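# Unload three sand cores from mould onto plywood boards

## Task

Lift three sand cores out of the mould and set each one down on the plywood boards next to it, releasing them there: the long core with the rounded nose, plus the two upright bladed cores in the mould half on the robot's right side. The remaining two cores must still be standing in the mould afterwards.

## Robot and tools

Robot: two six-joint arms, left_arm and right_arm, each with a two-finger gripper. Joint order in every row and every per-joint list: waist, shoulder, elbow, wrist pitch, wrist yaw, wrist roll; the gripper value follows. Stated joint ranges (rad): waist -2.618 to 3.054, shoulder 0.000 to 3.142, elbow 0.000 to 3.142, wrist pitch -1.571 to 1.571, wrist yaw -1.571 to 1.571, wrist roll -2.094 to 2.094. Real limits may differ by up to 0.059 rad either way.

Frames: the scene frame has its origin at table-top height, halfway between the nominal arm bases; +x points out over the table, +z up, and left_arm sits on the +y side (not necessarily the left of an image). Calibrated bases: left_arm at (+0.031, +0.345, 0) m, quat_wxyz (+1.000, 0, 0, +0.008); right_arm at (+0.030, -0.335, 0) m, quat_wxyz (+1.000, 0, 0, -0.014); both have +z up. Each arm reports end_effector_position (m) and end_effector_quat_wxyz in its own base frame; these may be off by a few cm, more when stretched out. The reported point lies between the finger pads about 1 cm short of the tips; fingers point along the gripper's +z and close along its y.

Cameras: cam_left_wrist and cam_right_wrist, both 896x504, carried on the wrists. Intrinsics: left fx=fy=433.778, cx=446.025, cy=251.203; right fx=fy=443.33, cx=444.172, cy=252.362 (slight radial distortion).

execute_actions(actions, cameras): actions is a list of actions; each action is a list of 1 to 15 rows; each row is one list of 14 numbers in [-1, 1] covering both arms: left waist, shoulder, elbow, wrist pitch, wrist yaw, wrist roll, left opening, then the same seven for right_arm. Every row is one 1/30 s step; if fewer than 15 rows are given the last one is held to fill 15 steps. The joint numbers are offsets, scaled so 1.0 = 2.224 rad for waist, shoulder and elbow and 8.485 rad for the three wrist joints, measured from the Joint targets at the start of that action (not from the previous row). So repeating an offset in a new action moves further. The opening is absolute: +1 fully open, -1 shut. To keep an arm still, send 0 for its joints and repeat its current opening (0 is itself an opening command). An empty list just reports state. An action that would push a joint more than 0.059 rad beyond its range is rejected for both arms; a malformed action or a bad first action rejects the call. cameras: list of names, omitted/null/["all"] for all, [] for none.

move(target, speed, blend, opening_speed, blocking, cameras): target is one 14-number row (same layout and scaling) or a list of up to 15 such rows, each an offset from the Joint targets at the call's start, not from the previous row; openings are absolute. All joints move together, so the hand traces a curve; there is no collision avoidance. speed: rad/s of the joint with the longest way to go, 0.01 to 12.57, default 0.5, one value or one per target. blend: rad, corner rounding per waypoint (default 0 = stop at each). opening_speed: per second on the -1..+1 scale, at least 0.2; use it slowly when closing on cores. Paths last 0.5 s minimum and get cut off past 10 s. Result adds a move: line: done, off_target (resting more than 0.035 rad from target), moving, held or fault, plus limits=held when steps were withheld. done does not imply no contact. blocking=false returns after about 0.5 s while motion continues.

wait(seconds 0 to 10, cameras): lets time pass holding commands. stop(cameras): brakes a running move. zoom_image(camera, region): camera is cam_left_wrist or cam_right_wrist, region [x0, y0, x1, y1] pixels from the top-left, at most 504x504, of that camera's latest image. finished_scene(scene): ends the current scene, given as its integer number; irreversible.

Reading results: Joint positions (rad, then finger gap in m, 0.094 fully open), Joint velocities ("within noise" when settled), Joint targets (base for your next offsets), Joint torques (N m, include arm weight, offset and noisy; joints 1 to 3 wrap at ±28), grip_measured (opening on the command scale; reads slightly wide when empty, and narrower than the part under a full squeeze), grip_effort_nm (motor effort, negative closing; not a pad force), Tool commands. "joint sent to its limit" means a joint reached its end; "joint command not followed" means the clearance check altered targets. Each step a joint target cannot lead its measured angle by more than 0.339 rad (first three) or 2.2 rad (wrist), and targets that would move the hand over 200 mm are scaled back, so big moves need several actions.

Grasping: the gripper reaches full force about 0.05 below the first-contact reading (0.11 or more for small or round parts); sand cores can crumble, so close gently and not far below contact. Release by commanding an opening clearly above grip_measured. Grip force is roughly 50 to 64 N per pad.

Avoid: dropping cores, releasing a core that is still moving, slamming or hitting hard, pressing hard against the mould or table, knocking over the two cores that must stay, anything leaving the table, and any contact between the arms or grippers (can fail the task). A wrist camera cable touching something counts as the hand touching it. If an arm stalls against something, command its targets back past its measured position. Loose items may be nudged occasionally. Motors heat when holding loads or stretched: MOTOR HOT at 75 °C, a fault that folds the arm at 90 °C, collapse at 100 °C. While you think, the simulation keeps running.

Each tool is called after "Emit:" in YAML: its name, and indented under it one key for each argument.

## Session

Emit:
execute_actions:
  actions: []

Scene clock: 0.00 s.
left_arm: end_effector_position=(+0.3493, -0.0518, +0.2095) grip_measured=+1.000 grip_effort_nm=n/a end_effector_quat_wxyz=(+0.534, -0.007, +0.815, -0.226) | right_arm: end_effector_position=(+0.3046, +0.0783, +0.1820) grip_measured=+1.000 grip_effort_nm=n/a end_effector_quat_wxyz=(+0.477, +0.034, +0.863, +0.162)
Joint positions: left_arm=[0.059 1.017 0.578 0.071 0.424 -0.25 0.094] | right_arm=[0.21 0.854 0.562 -0.224 -0.068 0.329 0.094]
Joint velocities: within noise
Joint torques (N m): no reading
Heat: left arm: 31 °C; right arm: 35 °C.
Joint targets: left_arm=[0.059 1.010 0.587 0.072 0.427 -0.248] | right_arm=[0.210 0.847 0.574 -0.220 -0.067 0.327]
Tool commands: left_gripper/opening=+1.0 right_gripper/opening=+1.0

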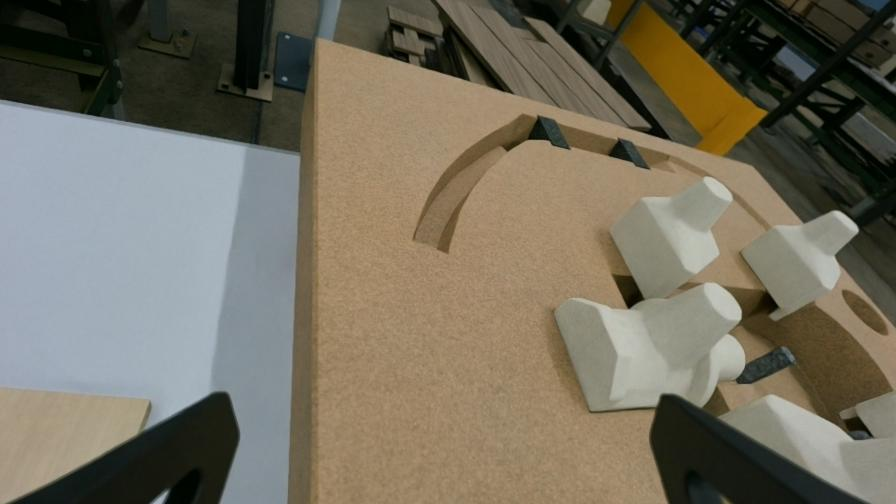

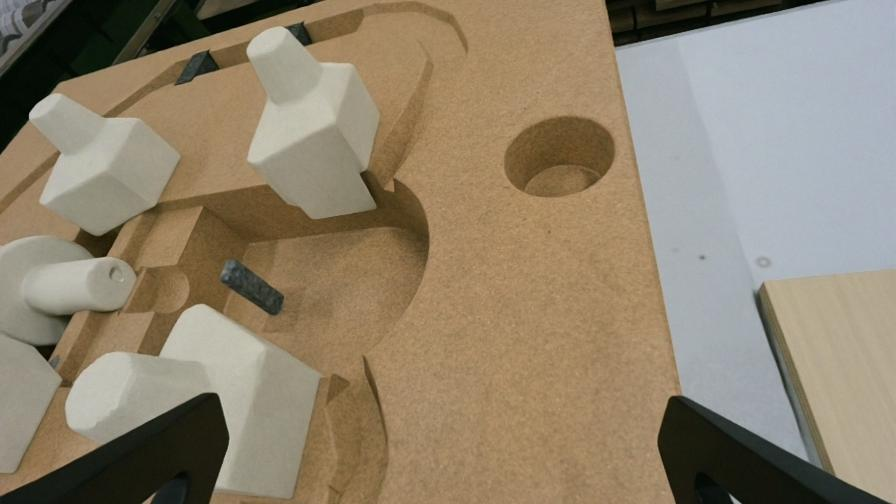

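Emit:
move:
  target:
    - [0,0.198,0.366,-0.126,0,0,1,0,0.271,0.371,-0.092,0,0,1]
    - [-0.206,0.4505,0.773,-0.1844,-0.0503,0.0292,1,0.108,0.524,0.779,-0.15,0.008,-0.0385,1]
  speed: 1.0
  blend: 0.1

Scene clock: 8.27 s.
left_arm: end_effector_position=(+0.4020, -0.1711, +0.2551) grip_measured=+1.000 grip_effort_nm=0.037 end_effector_quat_wxyz=(+0.181, +0.193, +0.963, -0.042) | right_arm: end_effector_position=(+0.3945, +0.1928, +0.2501) grip_measured=+1.000 grip_effort_nm=0.027 end_effector_quat_wxyz=(+0.176, -0.216, +0.959, +0.044)
Joint positions: left_arm=[-0.401 1.994 2.282 -1.485 0.009 -0.007 0.094] | right_arm=[0.45 2.004 2.277 -1.479 -0.007 0.007 0.094]
Joint velocities: within noise
Joint torques (N m): left_arm=[0.21 -7.54 6.46 1.06 -0.06 0] | right_arm=[-0.13 -7.94 7.3 0.53 0.07 -0.13]
Heat: left arm: 32 °C; right arm: 35 °C.
Joint targets: left_arm=[-0.399 2.012 2.307 -1.493 0.000 -0.001] | right_arm=[0.450 2.013 2.307 -1.493 0.001 0.000]
move: done

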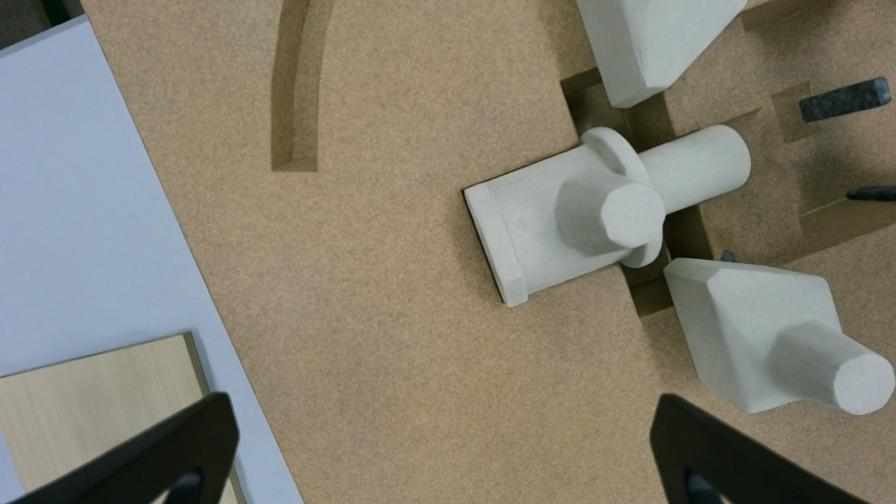

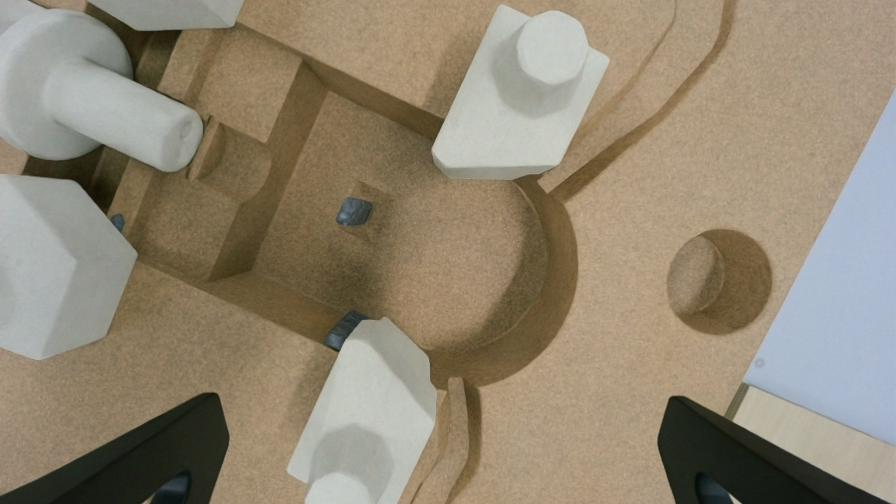

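Emit:
move:
  target: [-0.062,0.036,-0.0405,0.0258,0,-0.0519,1,0.0441,-0.0755,-0.165,-0.0008,0,0,1]
  speed: 0.8

Scene clock: 37.33 s.
left_arm: end_effector_position=(+0.4173, -0.2477, +0.2190) grip_measured=+1.000 grip_effort_nm=0.032 end_effector_quat_wxyz=(+0.188, +0.050, +0.976, -0.102) | right_arm: end_effector_position=(+0.3214, +0.1965, +0.2019) grip_measured=+1.000 grip_effort_nm=0.017 end_effector_quat_wxyz=(+0.071, -0.265, +0.961, +0.022)
Joint positions: left_arm=[-0.536 2.076 2.223 -1.286 0.006 -0.434 0.094] | right_arm=[0.544 1.878 1.949 -1.493 -0.004 0.006 0.094]
Joint velocities: within noise
Joint torques (N m): left_arm=[-0.05 -8.68 4.4 1.37 -0.03 -0.15] | right_arm=[0.35 -10.51 4.31 0.29 0.03 -0.11]
Heat: left arm: 34 °C; right arm: 40 °C.
Joint targets: left_arm=[-0.537 2.092 2.217 -1.274 0.000 -0.441] | right_arm=[0.548 1.845 1.940 -1.499 0.001 0.000]
move: done

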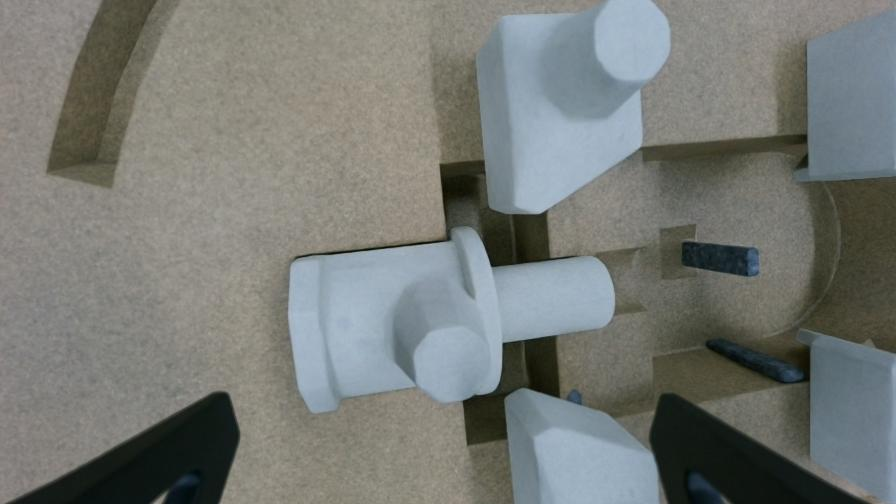

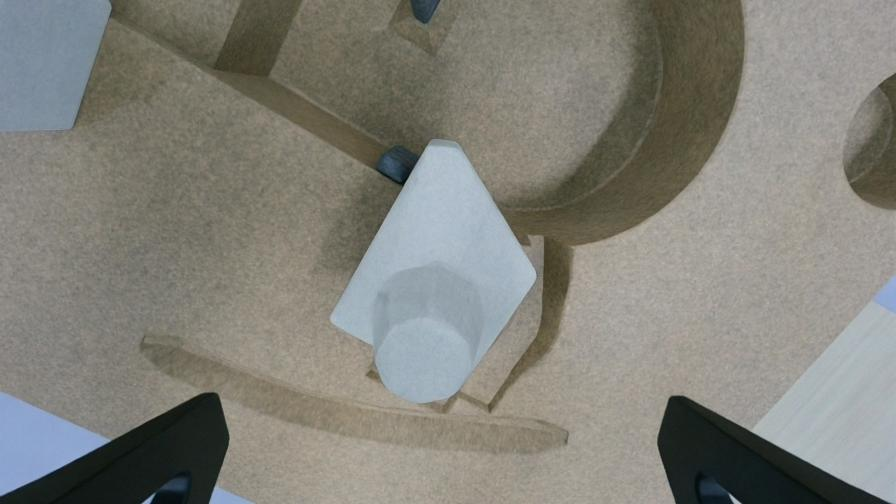

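Emit:
move:
  target:
    - [0,0,0,0,0,0,1,0.0054,0,0,0,0,0.2416,0.6]
    - [0,0,0,0,0,0,1,0.0054,-0.0225,-0.1124,0.0217,0,0.2416,0.6]
  speed: [1.2,0.3]
  cameras: ["cam_right_wrist"]

Scene clock: 54.87 s.
left_arm: end_effector_position=(+0.4175, -0.2478, +0.2190) grip_measured=+1.000 grip_effort_nm=0.027 end_effector_quat_wxyz=(+0.188, +0.050, +0.975, -0.102) | right_arm: end_effector_position=(+0.3113, +0.1940, +0.1549) grip_measured=+0.603 grip_effort_nm=-0.129 end_effector_quat_wxyz=(+0.014, +0.676, +0.735, +0.057)
Joint positions: left_arm=[-0.536 2.076 2.223 -1.285 0.006 -0.435 0.094] | right_arm=[0.553 1.829 1.699 -1.325 -0.004 2.04 0.075]
Joint velocities: within noise
Joint torques (N m): left_arm=[-0.06 -8.69 4.29 1.38 -0.05 -0.14] | right_arm=[0.64 -10.4 4.53 0.33 0.04 0.09]
Heat: left arm: 37 °C; right arm: 42 °C.
Joint targets: left_arm=[-0.537 2.092 2.217 -1.274 0.000 -0.441] | right_arm=[0.560 1.795 1.690 -1.315 0.001 2.050]
move: done
Images, in order (width x height): cam_right_wrist 896x504.

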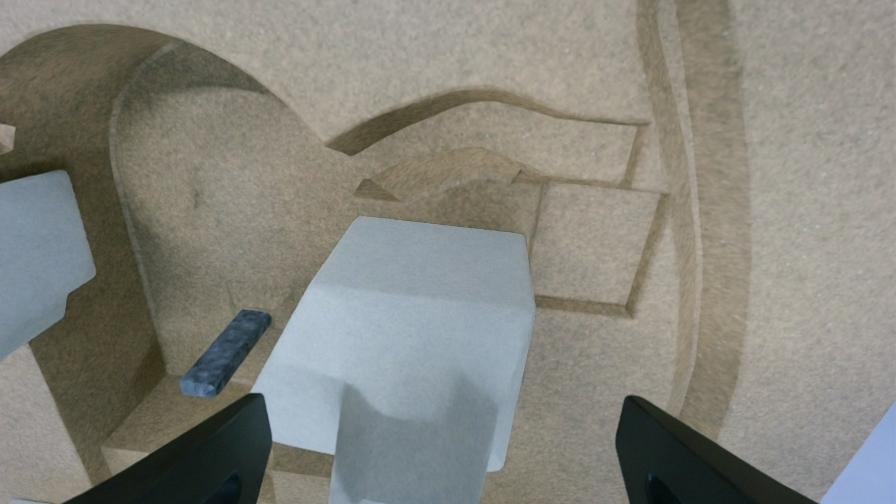

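Emit:
move:
  target:
    - [0,0,0,0,0,0,1,-0.003,0.026,0.004,0.0018,0,0,0.6]
  speed: 0.2
  cameras: ["cam_right_wrist"]

Emit:
move:
  target: [0,0,0,0,0,0,1,0,0,0,0,0,0,-0.55]
  opening_speed: 0.5
  cameras: ["cam_right_wrist"]

Scene clock: 62.33 s.
left_arm: end_effector_position=(+0.4175, -0.2478, +0.2190) grip_measured=+1.000 grip_effort_nm=0.037 end_effector_quat_wxyz=(+0.188, +0.050, +0.975, -0.102) | right_arm: end_effector_position=(+0.3150, +0.1963, +0.1503) grip_measured=+0.603 grip_effort_nm=-0.129 end_effector_quat_wxyz=(+0.014, +0.676, +0.735, +0.057)
Joint positions: left_arm=[-0.536 2.076 2.223 -1.285 0.006 -0.435 0.094] | right_arm=[0.553 1.843 1.699 -1.309 -0.004 2.04 0.075]
Joint velocities: within noise
Joint torques (N m): left_arm=[-0.08 -8.76 4.38 1.37 -0.07 -0.15] | right_arm=[0.12 -6.98 5.2 0.37 0.04 0.07]
Heat: left arm: 38 °C; right arm: 42 °C.
Joint targets: left_arm=[-0.537 2.092 2.217 -1.274 0.000 -0.441] | right_arm=[0.554 1.853 1.699 -1.300 0.001 2.050]
move: done
Images, in order (width x height): cam_right_wrist 896x504.

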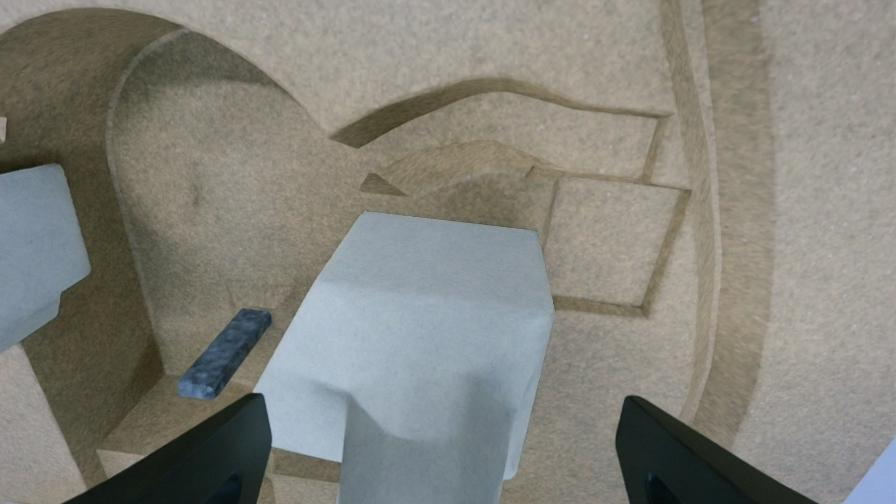

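Scene clock: 64.83 s.
left_arm: end_effector_position=(+0.4175, -0.2478, +0.2191) grip_measured=+1.000 grip_effort_nm=0.032 end_effector_quat_wxyz=(+0.189, +0.050, +0.975, -0.103) | right_arm: end_effector_position=(+0.3171, +0.1976, +0.1506) grip_measured=-0.288 grip_effort_nm=-0.999 end_effector_quat_wxyz=(+0.015, +0.676, +0.734, +0.062)
Joint positions: left_arm=[-0.536 2.076 2.223 -1.285 0.006 -0.435 0.094] | right_arm=[0.553 1.843 1.699 -1.299 -0.004 2.042 0.033]
Joint velocities: within noise
Joint torques (N m): left_arm=[-0.1 -8.76 4.33 1.37 -0.03 -0.12] | right_arm=[0.12 -7.05 5.22 0.3 0.03 0.05]
Heat: left arm: 38 °C; right arm: 42 °C.
Joint targets: left_arm=[-0.537 2.092 2.217 -1.273 0.000 -0.441] | right_arm=[0.554 1.853 1.699 -1.300 0.001 2.050]
move: done
Images, in order (width x height): cam_right_wrist 896x504.

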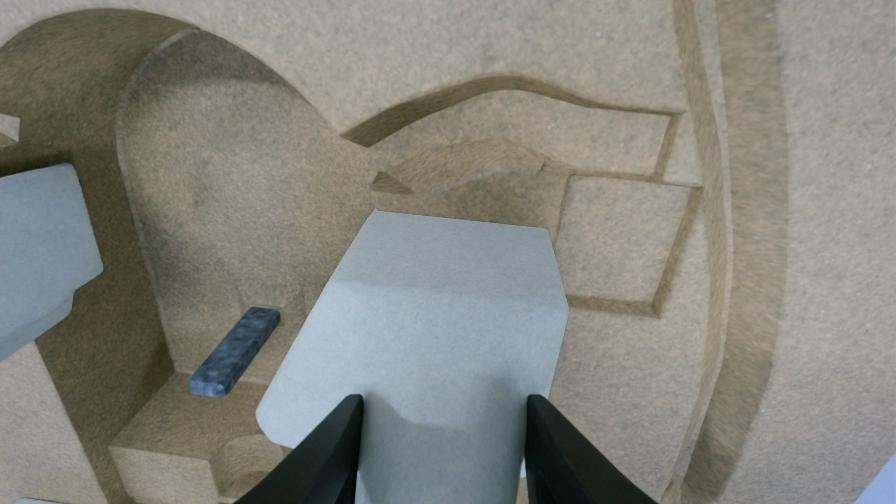

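Emit:
move:
  target:
    - [0,0,0,0,0,0,1,0,0.009,0.0576,-0.0127,0,0,-0.55]
    - [0,0,0,0,0,0,1,0,0.0256,0.1277,-0.0236,0,0,-0.55]
    - [0,0,0,0,0,0,1,0,-0.119,0.0643,-0.0183,0,0,-0.55]
    - [0,0,0,0,0,0,1,-0.3525,-0.119,0.0643,-0.0183,0,-0.251,-0.55]
  blend: 0.03
  speed: [0.25,0.3,0.6,1.2]

Scene clock: 74.77 s.
left_arm: end_effector_position=(+0.4175, -0.2478, +0.2191) grip_measured=+1.000 grip_effort_nm=0.032 end_effector_quat_wxyz=(+0.189, +0.050, +0.975, -0.103) | right_arm: end_effector_position=(+0.3243, -0.0746, +0.2601) grip_measured=-0.291 grip_effort_nm=-1.009 end_effector_quat_wxyz=(+0.156, +0.076, +0.985, -0.025)
Joint positions: left_arm=[-0.536 2.076 2.223 -1.285 0.006 -0.435 0.094] | right_arm=[-0.228 1.61 1.838 -1.481 0.003 -0.074 0.033]
Joint velocities: within noise
Joint torques (N m): left_arm=[-0.13 -8.58 4.29 1.35 -0.02 -0.13] | right_arm=[-0.27 -7.35 5.24 0.86 -0.03 -0.08]
Heat: left arm: 39 °C; right arm: 41 °C.
Joint targets: left_arm=[-0.537 2.092 2.217 -1.273 0.000 -0.441] | right_arm=[-0.230 1.588 1.842 -1.456 0.001 -0.080]
move: done

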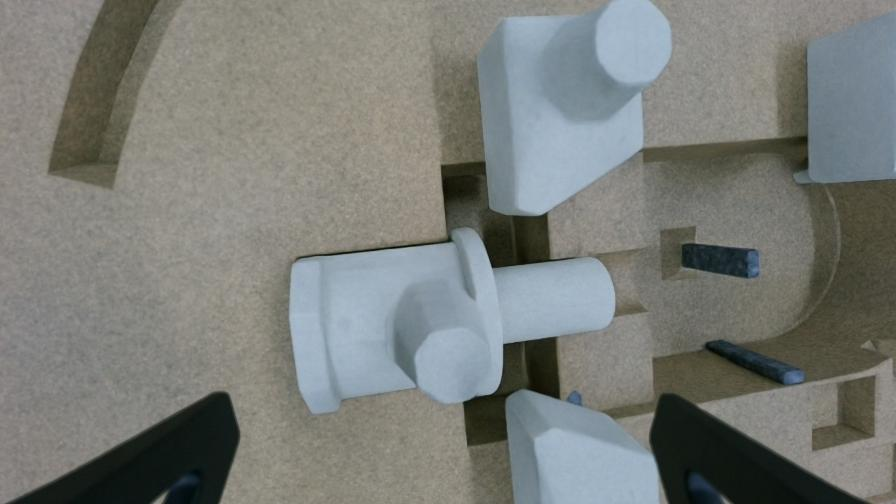

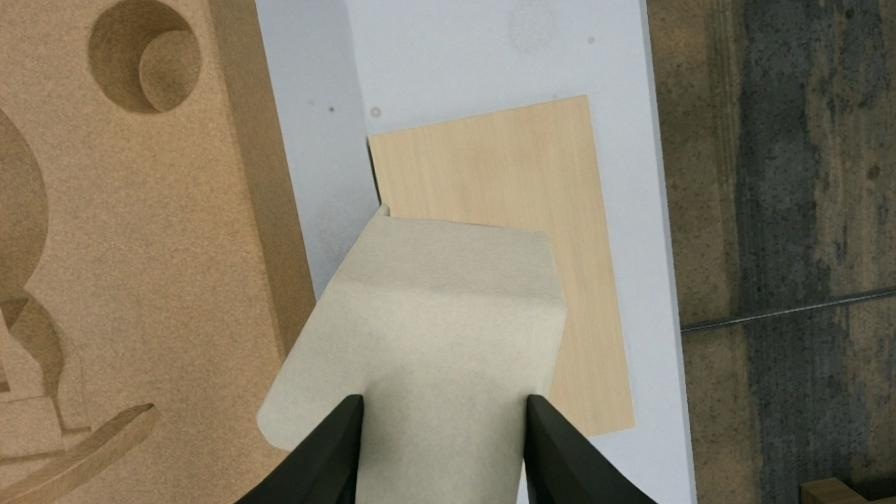

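Emit:
move:
  target:
    - [0,0,0,0,0,0,1,-0.0135,-0.1987,-0.6655,0.211,0,0,-0.55]
    - [0,0,0,0,0,0,1,-0.0135,-0.1575,-0.691,0.2285,0,0,-0.55]
  speed: [0.9,0.2]

Scene clock: 88.93 s.
left_arm: end_effector_position=(+0.4175, -0.2478, +0.2191) grip_measured=+1.000 grip_effort_nm=0.027 end_effector_quat_wxyz=(+0.189, +0.050, +0.975, -0.103) | right_arm: end_effector_position=(+0.3310, -0.0839, +0.0797) grip_measured=-0.292 grip_effort_nm=-1.004 end_effector_quat_wxyz=(+0.487, +0.076, +0.866, -0.081)
Joint positions: left_arm=[-0.536 2.076 2.223 -1.285 0.006 -0.435 0.094] | right_arm=[-0.25 1.239 0.306 0.395 0.002 -0.077 0.033]
Joint velocities: within noise
Joint torques (N m): left_arm=[-0.06 -8.77 4.4 1.37 -0.03 -0.12] | right_arm=[-0.9 -2.97 5.23 2.27 -0.03 -0.07]
Heat: left arm: 39 °C; right arm: 40 °C.
Joint targets: left_arm=[-0.537 2.092 2.217 -1.273 0.000 -0.441] | right_arm=[-0.261 1.238 0.305 0.484 0.001 -0.080]
move: off_target (right_arm); right_arm: the wrist pitch is farthest, 0.087 rad from its target

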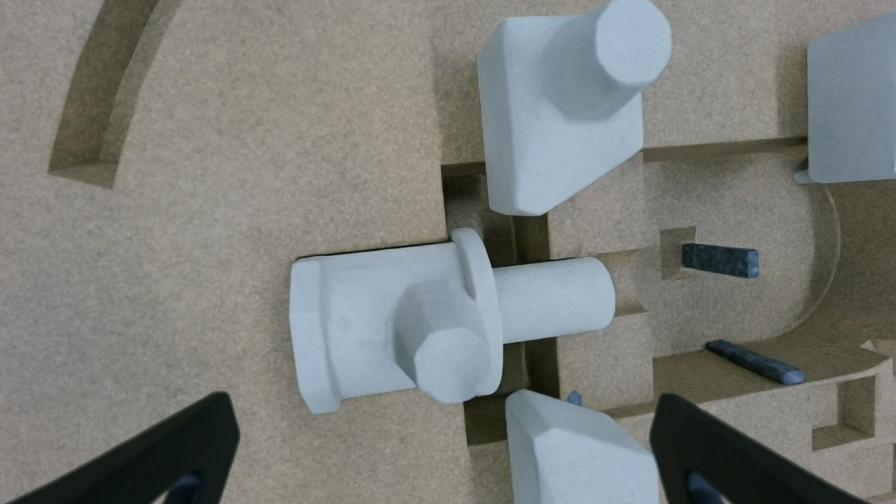

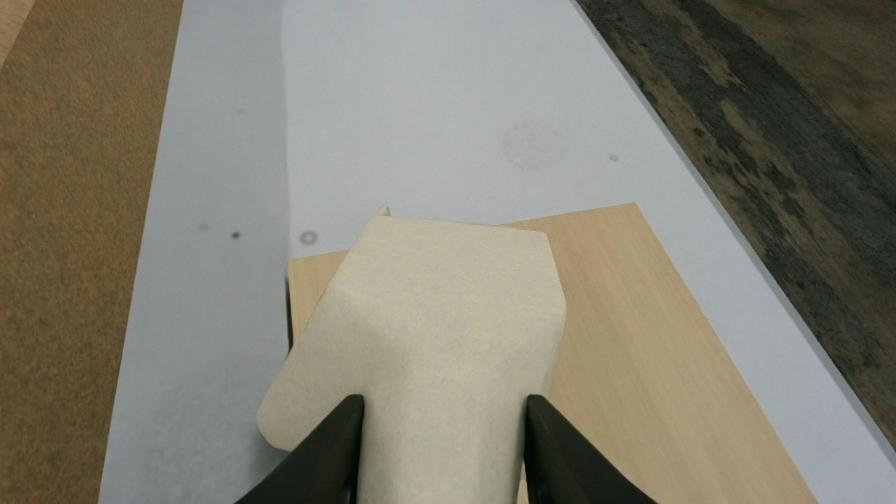

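Emit:
move:
  target:
    - [0,0,0,0,0,0,1,0,0,0.025,0.012,0,0,-0.55]
    - [0,0,0,0,0,0,1,-0.02,0,0.025,0.012,0,0,-0.55]
    - [0,0,0,0,0,0,1,-0.02,0.03,0.0,0.022,0,0,-0.55]
  speed: [0.2,0.2,0.12]
  cameras: ["cam_right_wrist"]

Scene clock: 94.37 s.
left_arm: end_effector_position=(+0.4175, -0.2478, +0.2191) grip_measured=+1.000 grip_effort_nm=0.032 end_effector_quat_wxyz=(+0.189, +0.050, +0.975, -0.103) | right_arm: end_effector_position=(+0.3368, -0.1044, +0.0813) grip_measured=-0.292 grip_effort_nm=-0.999 end_effector_quat_wxyz=(+0.507, +0.096, +0.851, -0.100)
Joint positions: left_arm=[-0.536 2.076 2.223 -1.285 0.006 -0.435 0.094] | right_arm=[-0.3 1.313 0.297 0.532 0.007 -0.08 0.033]
Joint velocities: within noise
Joint torques (N m): left_arm=[-0.12 -8.69 4.34 1.37 -0.03 -0.13] | right_arm=[-0.42 -3.88 5.6 2.75 -0.07 -0.03]
Heat: left arm: 39 °C; right arm: 38 °C.
Joint targets: left_arm=[-0.537 2.092 2.217 -1.273 0.000 -0.441] | right_arm=[-0.305 1.305 0.305 0.670 0.001 -0.080]
move: off_target (right_arm); right_arm: the wrist pitch is farthest, 0.139 rad from its target
Images, in order (width x height): cam_right_wrist 896x504.

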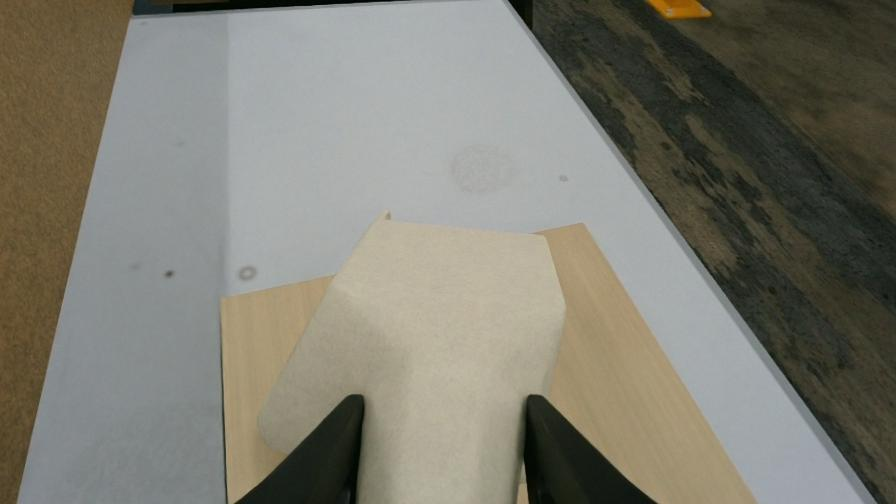

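Emit:
move:
  target:
    - [0,0,0,0,0,0,1,0,0.018,-0.018,0.012,0,0,-0.55]
  speed: 0.1
  cameras: ["cam_right_wrist"]

Scene clock: 98.53 s.
left_arm: end_effector_position=(+0.4175, -0.2478, +0.2191) grip_measured=+1.000 grip_effort_nm=0.027 end_effector_quat_wxyz=(+0.189, +0.050, +0.975, -0.103) | right_arm: end_effector_position=(+0.3365, -0.1043, +0.0780) grip_measured=-0.292 grip_effort_nm=-1.004 end_effector_quat_wxyz=(+0.521, +0.095, +0.842, -0.103)
Joint positions: left_arm=[-0.536 2.076 2.223 -1.285 0.006 -0.435 0.094] | right_arm=[-0.3 1.352 0.259 0.642 0.007 -0.08 0.033]
Joint velocities: within noise
Joint torques (N m): left_arm=[-0.1 -8.72 4.27 1.37 -0.04 -0.13] | right_arm=[-0.44 -3.73 5.29 2.74 -0.06 -0.04]
Heat: left arm: 39 °C; right arm: 39 °C.
Joint targets: left_arm=[-0.537 2.092 2.217 -1.274 0.000 -0.441] | right_arm=[-0.305 1.345 0.265 0.772 0.001 -0.080]
move: off_target (right_arm); right_arm: the wrist pitch is farthest, 0.130 rad from its target
Images, in order (width x height): cam_right_wrist 896x504.

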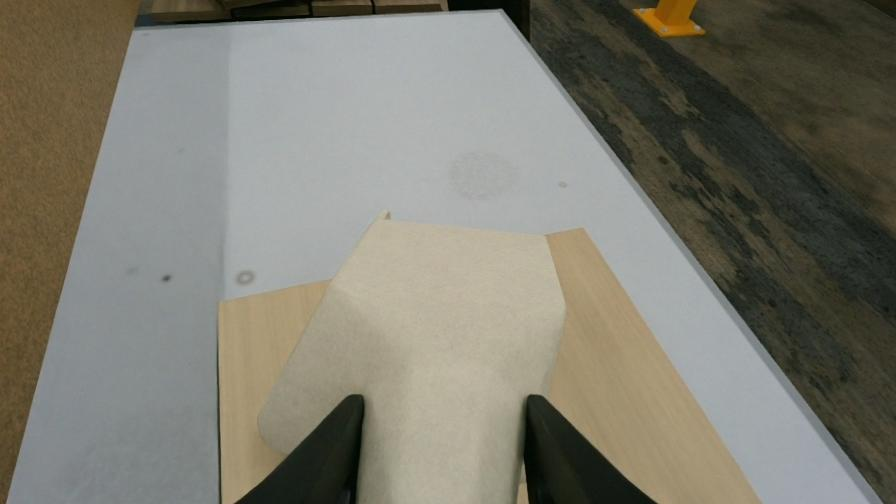

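Emit:
move:
  target:
    - [0,0,0,0,0,0,1,0,0.063,-0.0315,0.0295,0,0,-0.55]
  speed: 0.1
  cameras: ["cam_right_wrist"]

Scene clock: 105.13 s.
left_arm: end_effector_position=(+0.4175, -0.2478, +0.2191) grip_measured=+1.000 grip_effort_nm=0.022 end_effector_quat_wxyz=(+0.189, +0.050, +0.975, -0.103) | right_arm: end_effector_position=(+0.3385, -0.1049, +0.0726) grip_measured=-0.292 grip_effort_nm=-1.004 end_effector_quat_wxyz=(+0.554, +0.092, +0.820, -0.109)
Joint positions: left_arm=[-0.536 2.076 2.223 -1.285 0.006 -0.435 0.094] | right_arm=[-0.3 1.487 0.193 0.924 0.007 -0.08 0.033]
Joint velocities: within noise
Joint torques (N m): left_arm=[-0.02 -8.75 4.34 1.36 -0.02 -0.13] | right_arm=[-0.44 -3.75 4.07 2.43 -0.06 -0.04]
Heat: left arm: 40 °C; right arm: 42 °C.
Joint targets: left_arm=[-0.537 2.092 2.217 -1.274 0.000 -0.441] | right_arm=[-0.305 1.485 0.195 1.022 0.001 -0.080]
move: off_target (right_arm); right_arm: the wrist pitch is farthest, 0.098 rad from its target
Images, in order (width x height): cam_right_wrist 896x504.

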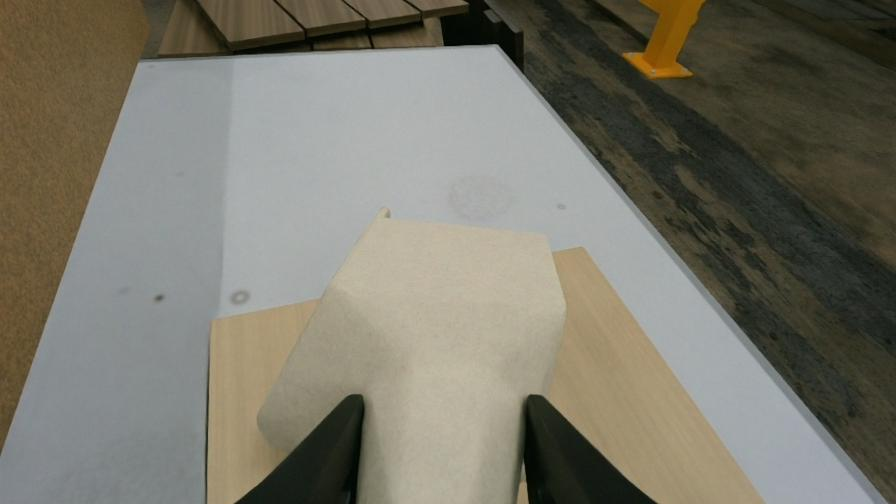

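Emit:
move:
  target:
    - [0,0,0,0,0,0,1,0,0.025,-0.018,0.013,0,0,-0.55]
  speed: 0.1
  cameras: ["cam_right_wrist"]

Scene clock: 109.00 s.
left_arm: end_effector_position=(+0.4175, -0.2478, +0.2191) grip_measured=+1.000 grip_effort_nm=0.032 end_effector_quat_wxyz=(+0.189, +0.050, +0.975, -0.103) | right_arm: end_effector_position=(+0.3351, -0.1038, +0.0701) grip_measured=-0.292 grip_effort_nm=-1.004 end_effector_quat_wxyz=(+0.567, +0.091, +0.811, -0.112)
Joint positions: left_arm=[-0.536 2.076 2.223 -1.285 0.006 -0.435 0.094] | right_arm=[-0.3 1.541 0.156 1.046 0.007 -0.08 0.033]
Joint velocities: within noise
Joint torques (N m): left_arm=[-0.05 -8.77 4.37 1.36 -0.02 -0.15] | right_arm=[-0.42 -3.7 3.41 2.35 -0.06 -0.04]
Heat: left arm: 40 °C; right arm: 42 °C.
Joint targets: left_arm=[-0.537 2.092 2.217 -1.274 0.000 -0.441] | right_arm=[-0.305 1.540 0.155 1.133 0.001 -0.080]
move: off_target (right_arm); right_arm: the wrist pitch is farthest, 0.086 rad from its target
Images, in order (width x height): cam_right_wrist 896x504.

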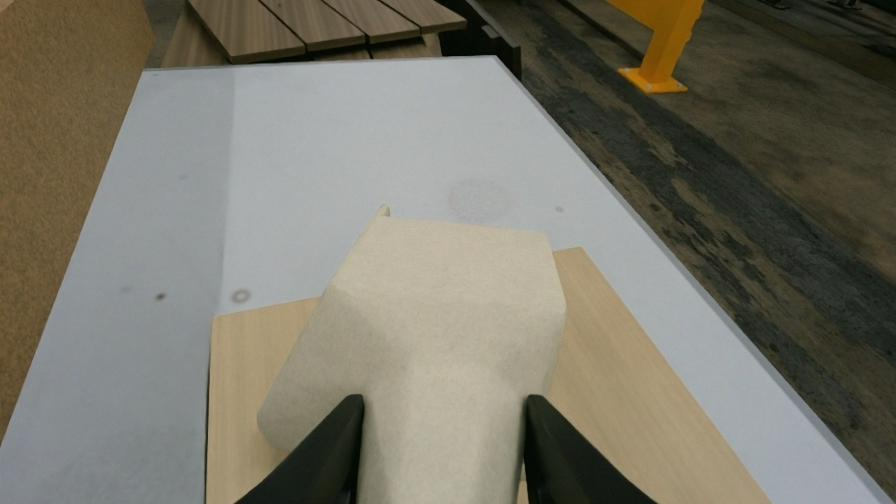

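Emit:
move:
  target:
    - [0,0,0,0,0,0,1,0,0.028,-0.022,0.014,0,0,-0.55]
    - [0,0,0,0,0,0,1,0,0.028,-0.022,0.014,0,0,0.25]
  speed: 0.1
  opening_speed: 0.25
  cameras: ["cam_right_wrist"]

Scene clock: 116.47 s.
left_arm: end_effector_position=(+0.4175, -0.2478, +0.2191) grip_measured=+1.000 grip_effort_nm=0.027 end_effector_quat_wxyz=(+0.189, +0.050, +0.975, -0.103) | right_arm: end_effector_position=(+0.3316, -0.1029, +0.0781) grip_measured=+0.247 grip_effort_nm=0.183 end_effector_quat_wxyz=(+0.596, +0.089, +0.789, -0.118)
Joint positions: left_arm=[-0.536 2.076 2.223 -1.285 0.006 -0.435 0.094] | right_arm=[-0.3 1.601 0.11 1.227 0.007 -0.08 0.059]
Joint velocities: within noise
Joint torques (N m): left_arm=[-0.16 -8.7 4.38 1.37 -0.03 -0.13] | right_arm=[-0.42 -3.55 2.77 1.76 -0.08 -0.03]
Heat: left arm: 40 °C; right arm: 43 °C.
Joint targets: left_arm=[-0.537 2.092 2.217 -1.274 0.000 -0.441] | right_arm=[-0.305 1.603 0.105 1.251 0.001 -0.080]
move: done; target 2's new numbers were sent with right_arm's wrist pitch 0.070 rad from that target
Images, in order (width x height): cam_right_wrist 896x504.

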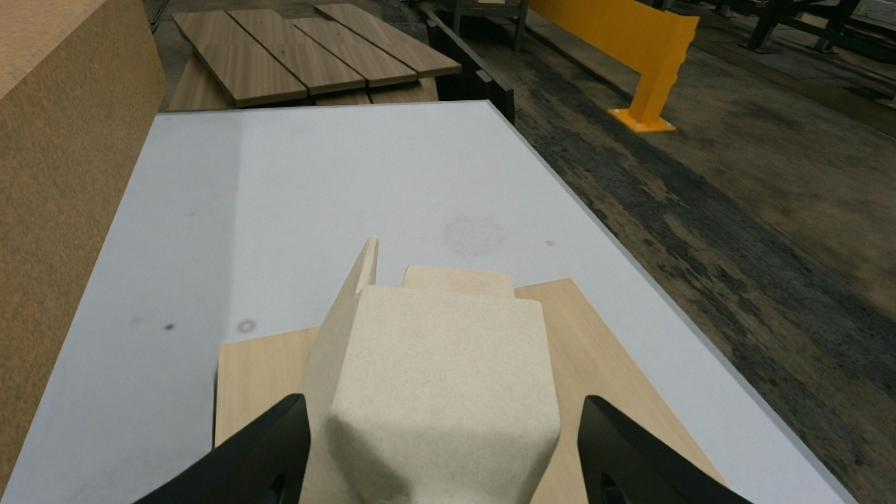

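Emit:
move:
  target:
    - [0,0,0,0,0,0,1,0,0,0.1124,-0.0118,0,0,0.25]
    - [0,0,0,0,0,0,1,0,-0.181,0.402,-0.183,0,0,0.25]
    - [0,0,0,0,0,0,1,0.3058,0.2765,1.0,-0.272,0,-0.0071,0.25]
  speed: [0.4,1.2,1.2]
  blend: [0.03,0.2,0]

Scene clock: 130.20 s.
left_arm: end_effector_position=(+0.4175, -0.2478, +0.2191) grip_measured=+1.000 grip_effort_nm=0.032 end_effector_quat_wxyz=(+0.189, +0.050, +0.975, -0.103) | right_arm: end_effector_position=(+0.5190, +0.2086, +0.2073) grip_measured=+0.247 grip_effort_nm=0.178 end_effector_quat_wxyz=(+0.298, -0.243, +0.922, +0.037)
Joint positions: left_arm=[-0.536 2.076 2.223 -1.285 0.006 -0.435 0.094] | right_arm=[0.381 2.212 2.298 -1.045 0 -0.134 0.059]
Joint velocities: within noise
Joint torques (N m): left_arm=[-0.03 -8.66 4.44 1.37 -0.05 -0.13] | right_arm=[-0.39 -10.41 8.21 0.94 -0.01 -0.11]
Heat: left arm: 40 °C; right arm: 41 °C.
Joint targets: left_arm=[-0.537 2.092 2.217 -1.274 0.000 -0.441] | right_arm=[0.375 2.217 2.330 -1.057 0.001 -0.140]
move: done

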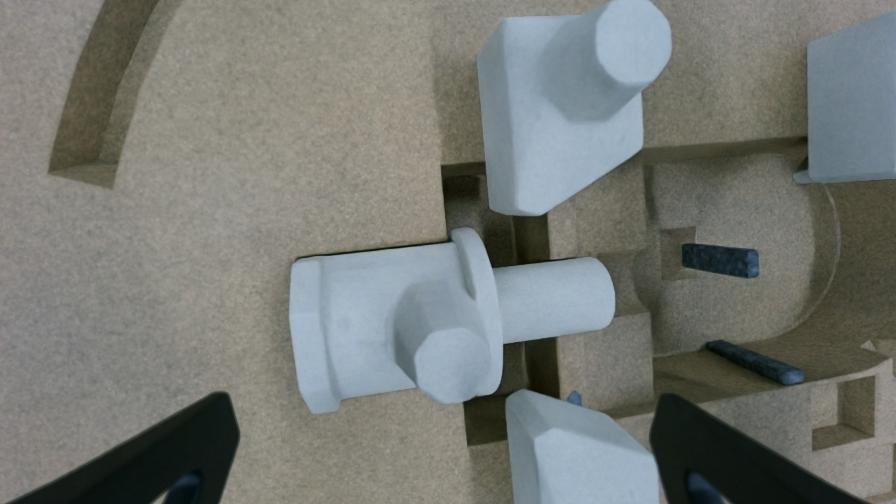

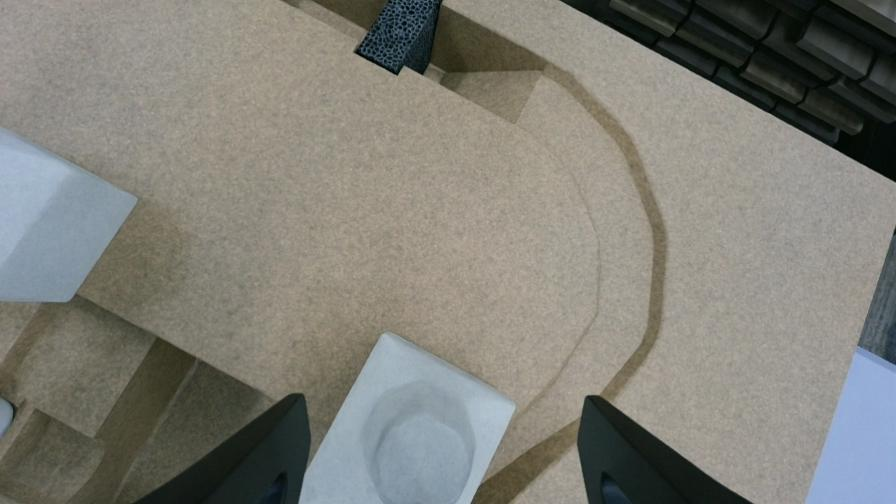

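Emit:
move:
  target:
    - [0,0,0,0,0,0,1,0.005,0.0126,0.0157,-0.0125,0,0,0.6]
    - [0,0,0,0,0,0,1,0.005,-0.030,-0.130,0.0209,0,0,0.6]
  speed: [0.4,0.3]
  cameras: ["cam_right_wrist"]

Scene clock: 145.30 s.
left_arm: end_effector_position=(+0.4175, -0.2478, +0.2191) grip_measured=+1.000 grip_effort_nm=0.042 end_effector_quat_wxyz=(+0.189, +0.050, +0.975, -0.103) | right_arm: end_effector_position=(+0.5106, +0.2053, +0.1412) grip_measured=+0.597 grip_effort_nm=0.178 end_effector_quat_wxyz=(+0.257, -0.246, +0.934, +0.032)
Joint positions: left_arm=[-0.536 2.076 2.223 -1.285 0.006 -0.435 0.094] | right_arm=[0.381 2.197 2.052 -0.9 0 -0.134 0.075]
Joint velocities: within noise
Joint torques (N m): left_arm=[-0.01 -8.77 4.36 1.36 -0.03 -0.13] | right_arm=[0.49 -14.68 5 1.07 -0.02 -0.1]
Heat: left arm: 41 °C; right arm: 46 °C.
Joint targets: left_arm=[-0.537 2.092 2.217 -1.274 0.000 -0.441] | right_arm=[0.386 2.151 2.041 -0.879 0.001 -0.140]
move: off_target (right_arm); right_arm: the shoulder is farthest, 0.047 rad from its target
Images, in order (width x height): cam_right_wrist 896x504.

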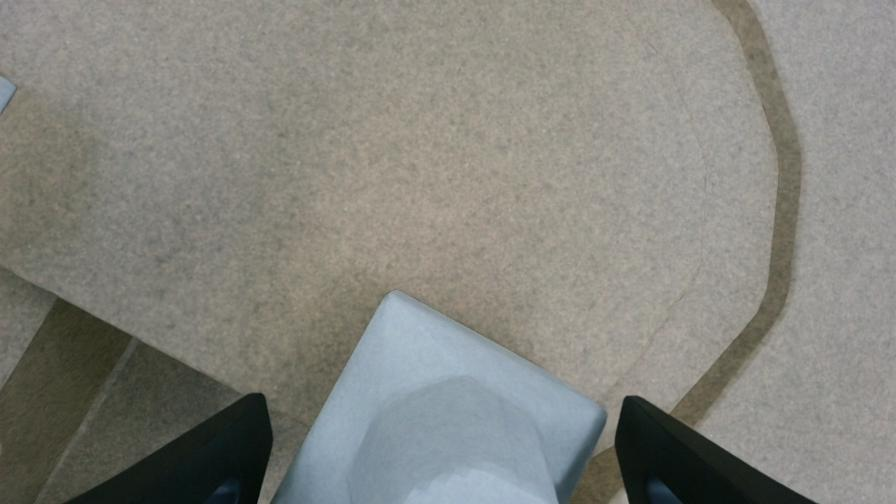

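Emit:
move:
  target:
    - [0,0,0,0,0,0,1,0,0,0.027,-0.0047,0,0,0.6]
    - [0,0,0,0,0,0,1,-0.0076,0,0.027,-0.0047,0,0,0.6]
  speed: 0.2
  cameras: ["cam_right_wrist"]

Scene clock: 149.97 s.
left_arm: end_effector_position=(+0.4175, -0.2478, +0.2191) grip_measured=+1.000 grip_effort_nm=0.042 end_effector_quat_wxyz=(+0.189, +0.050, +0.975, -0.103) | right_arm: end_effector_position=(+0.5124, +0.2039, +0.1477) grip_measured=+0.597 grip_effort_nm=0.178 end_effector_quat_wxyz=(+0.262, -0.244, +0.933, +0.032)
Joint positions: left_arm=[-0.536 2.076 2.223 -1.285 0.006 -0.435 0.094] | right_arm=[0.377 2.195 2.068 -0.909 0 -0.134 0.075]
Joint velocities: within noise
Joint torques (N m): left_arm=[-0.08 -8.76 4.31 1.38 -0.03 -0.13] | right_arm=[-0.65 -14.43 8.43 0.83 -0.01 -0.1]
Heat: left arm: 41 °C; right arm: 48 °C.
Joint targets: left_arm=[-0.537 2.092 2.217 -1.274 0.000 -0.441] | right_arm=[0.370 2.151 2.101 -0.919 0.001 -0.140]
move: off_target (right_arm); right_arm: the shoulder is farthest, 0.044 rad from its target
Images, in order (width x height): cam_right_wrist 896x504.

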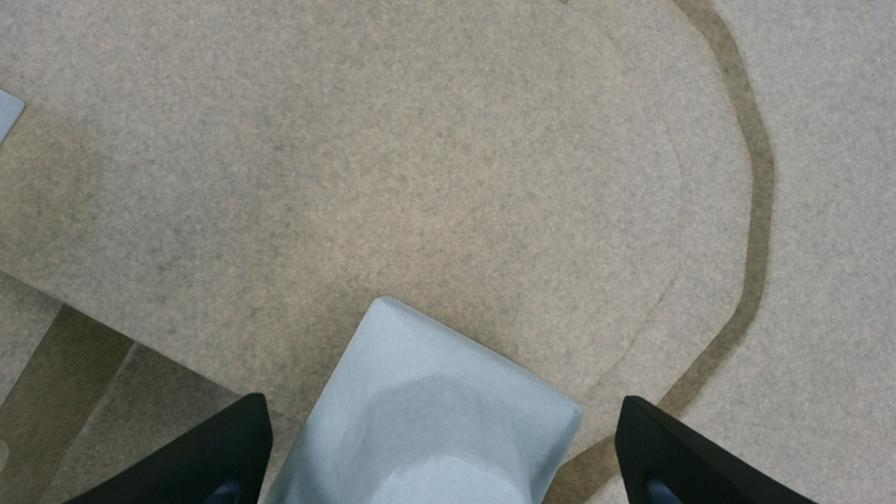

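Emit:
move:
  target: [0,0,0,0,0,0,1,0,0,0,0,0,0,-0.55]
  opening_speed: 0.6
  cameras: ["cam_right_wrist"]

Emit:
move:
  target:
    - [0,0,0,0,0,0,1,0,0.031,0.054,-0.012,0,0,-0.55]
    - [0,0,0,0,0,0,1,0,0.0526,0.1367,-0.026,0,0,-0.55]
  speed: 0.2
  blend: 0.02
  cameras: ["cam_right_wrist"]

Scene clock: 155.73 s.
left_arm: end_effector_position=(+0.4175, -0.2478, +0.2191) grip_measured=+1.000 grip_effort_nm=0.022 end_effector_quat_wxyz=(+0.189, +0.050, +0.975, -0.103) | right_arm: end_effector_position=(+0.5131, +0.2072, +0.1556) grip_measured=-0.257 grip_effort_nm=-0.999 end_effector_quat_wxyz=(+0.271, -0.244, +0.930, +0.041)
Joint positions: left_arm=[-0.536 2.076 2.223 -1.285 0.006 -0.435 0.094] | right_arm=[0.377 2.187 2.077 -0.907 -0.016 -0.131 0.035]
Joint velocities: within noise
Joint torques (N m): left_arm=[0.02 -8.73 4.44 1.37 -0.03 -0.12] | right_arm=[-0.68 -13.75 7.73 0.83 0.15 -0.14]
Heat: left arm: 41 °C; right arm: 51 °C.
Joint targets: left_arm=[-0.537 2.092 2.217 -1.274 0.000 -0.441] | right_arm=[0.369 2.151 2.101 -0.919 0.001 -0.140]
move: off_target (right_arm); right_arm: the shoulder is farthest, 0.036 rad from its target
Images, in order (width x height): cam_right_wrist 896x504.

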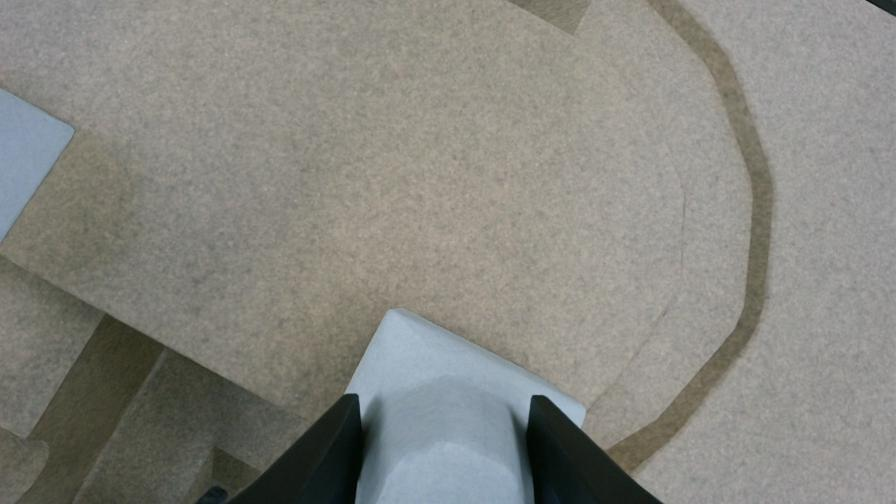

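Scene clock: 157.83 s.
left_arm: end_effector_position=(+0.4175, -0.2478, +0.2191) grip_measured=+1.000 grip_effort_nm=0.027 end_effector_quat_wxyz=(+0.189, +0.050, +0.975, -0.103) | right_arm: end_effector_position=(+0.5083, +0.2033, +0.1851) grip_measured=-0.263 grip_effort_nm=-1.009 end_effector_quat_wxyz=(+0.246, -0.245, +0.937, +0.033)
Joint positions: left_arm=[-0.536 2.076 2.223 -1.285 0.006 -0.435 0.094] | right_arm=[0.377 2.267 2.357 -1.159 -0.006 -0.133 0.035]
Joint velocities: within noise
Joint torques (N m): left_arm=[-0.03 -8.68 4.31 1.37 -0.05 -0.12] | right_arm=[-0.72 -10.99 9.33 1.04 0.06 -0.11]
Heat: left arm: 41 °C; right arm: 51 °C.
Joint targets: left_arm=[-0.537 2.092 2.217 -1.274 0.000 -0.441] | right_arm=[0.369 2.268 2.405 -1.140 0.001 -0.140]
move: off_target (right_arm); right_arm: the elbow is farthest, 0.048 rad from its target
Images, in order (width x height): cam_right_wrist 896x504.

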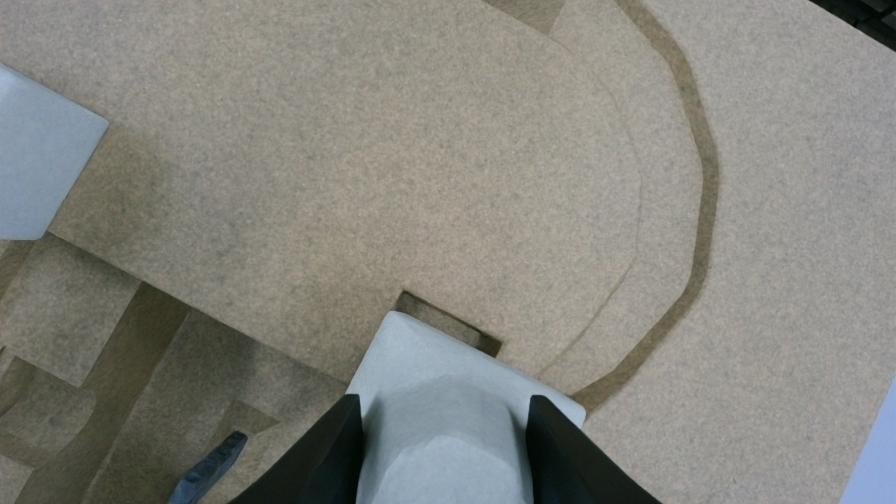

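Emit:
move:
  target:
    - [0,0,0,0,0,0,1,0,-0.3004,-0.317,0.0189,0,0,-0.55]
    - [0,0,0,0,0,0,1,-0.7505,-0.3004,-0.317,0.0189,0,0,-0.55]
    - [0,0,0,0,0,0,1,-0.768,-0.3687,-0.8543,0.098,-0.1768,-0.1367,-0.55]
  speed: [0.5,1.2,0.7]
  blend: [0.05,0.05,0]

Scene clock: 195.40 s.
left_arm: end_effector_position=(+0.4175, -0.2478, +0.2191) grip_measured=+1.000 grip_effort_nm=0.032 end_effector_quat_wxyz=(+0.189, +0.050, +0.975, -0.103) | right_arm: end_effector_position=(+0.2201, -0.1624, +0.1178) grip_measured=-0.268 grip_effort_nm=-1.004 end_effector_quat_wxyz=(+0.646, -0.067, +0.758, +0.065)
Joint positions: left_arm=[-0.536 2.076 2.223 -1.285 0.006 -0.435 0.094] | right_arm=[-1.339 1.472 0.504 -0.334 -1.406 -1.285 0.034]
Joint velocities: within noise
Joint torques (N m): left_arm=[-0.1 -8.73 4.27 1.37 -0.03 -0.14] | right_arm=[0.12 -5.65 4.23 0.68 -1.36 -0.2]
Heat: left arm: 41 °C; right arm: 49 °C.
Joint targets: left_arm=[-0.537 2.092 2.217 -1.274 0.000 -0.441] | right_arm=[-1.339 1.448 0.505 -0.308 -1.499 -1.300]
move: off_target (right_arm); right_arm: the wrist yaw is farthest, 0.093 rad from its target

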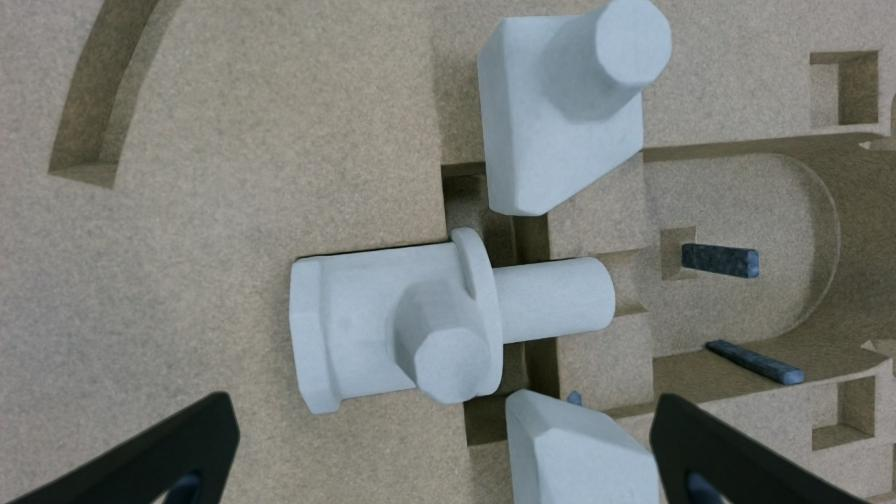

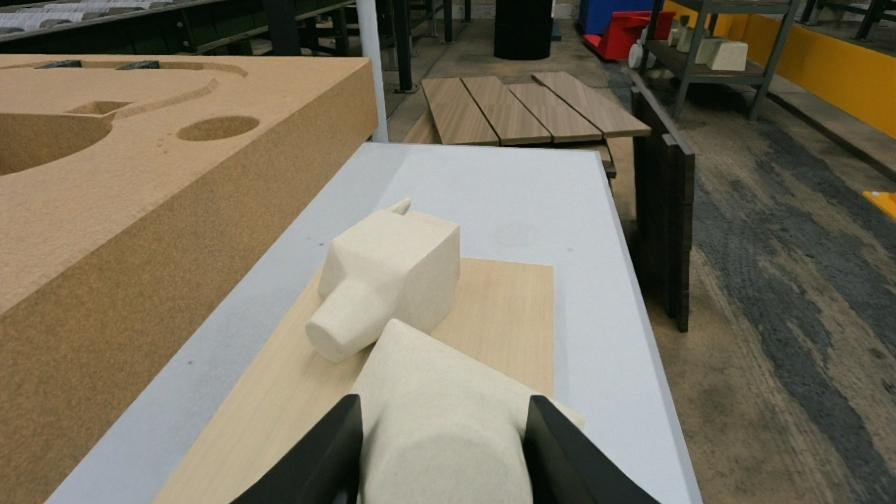

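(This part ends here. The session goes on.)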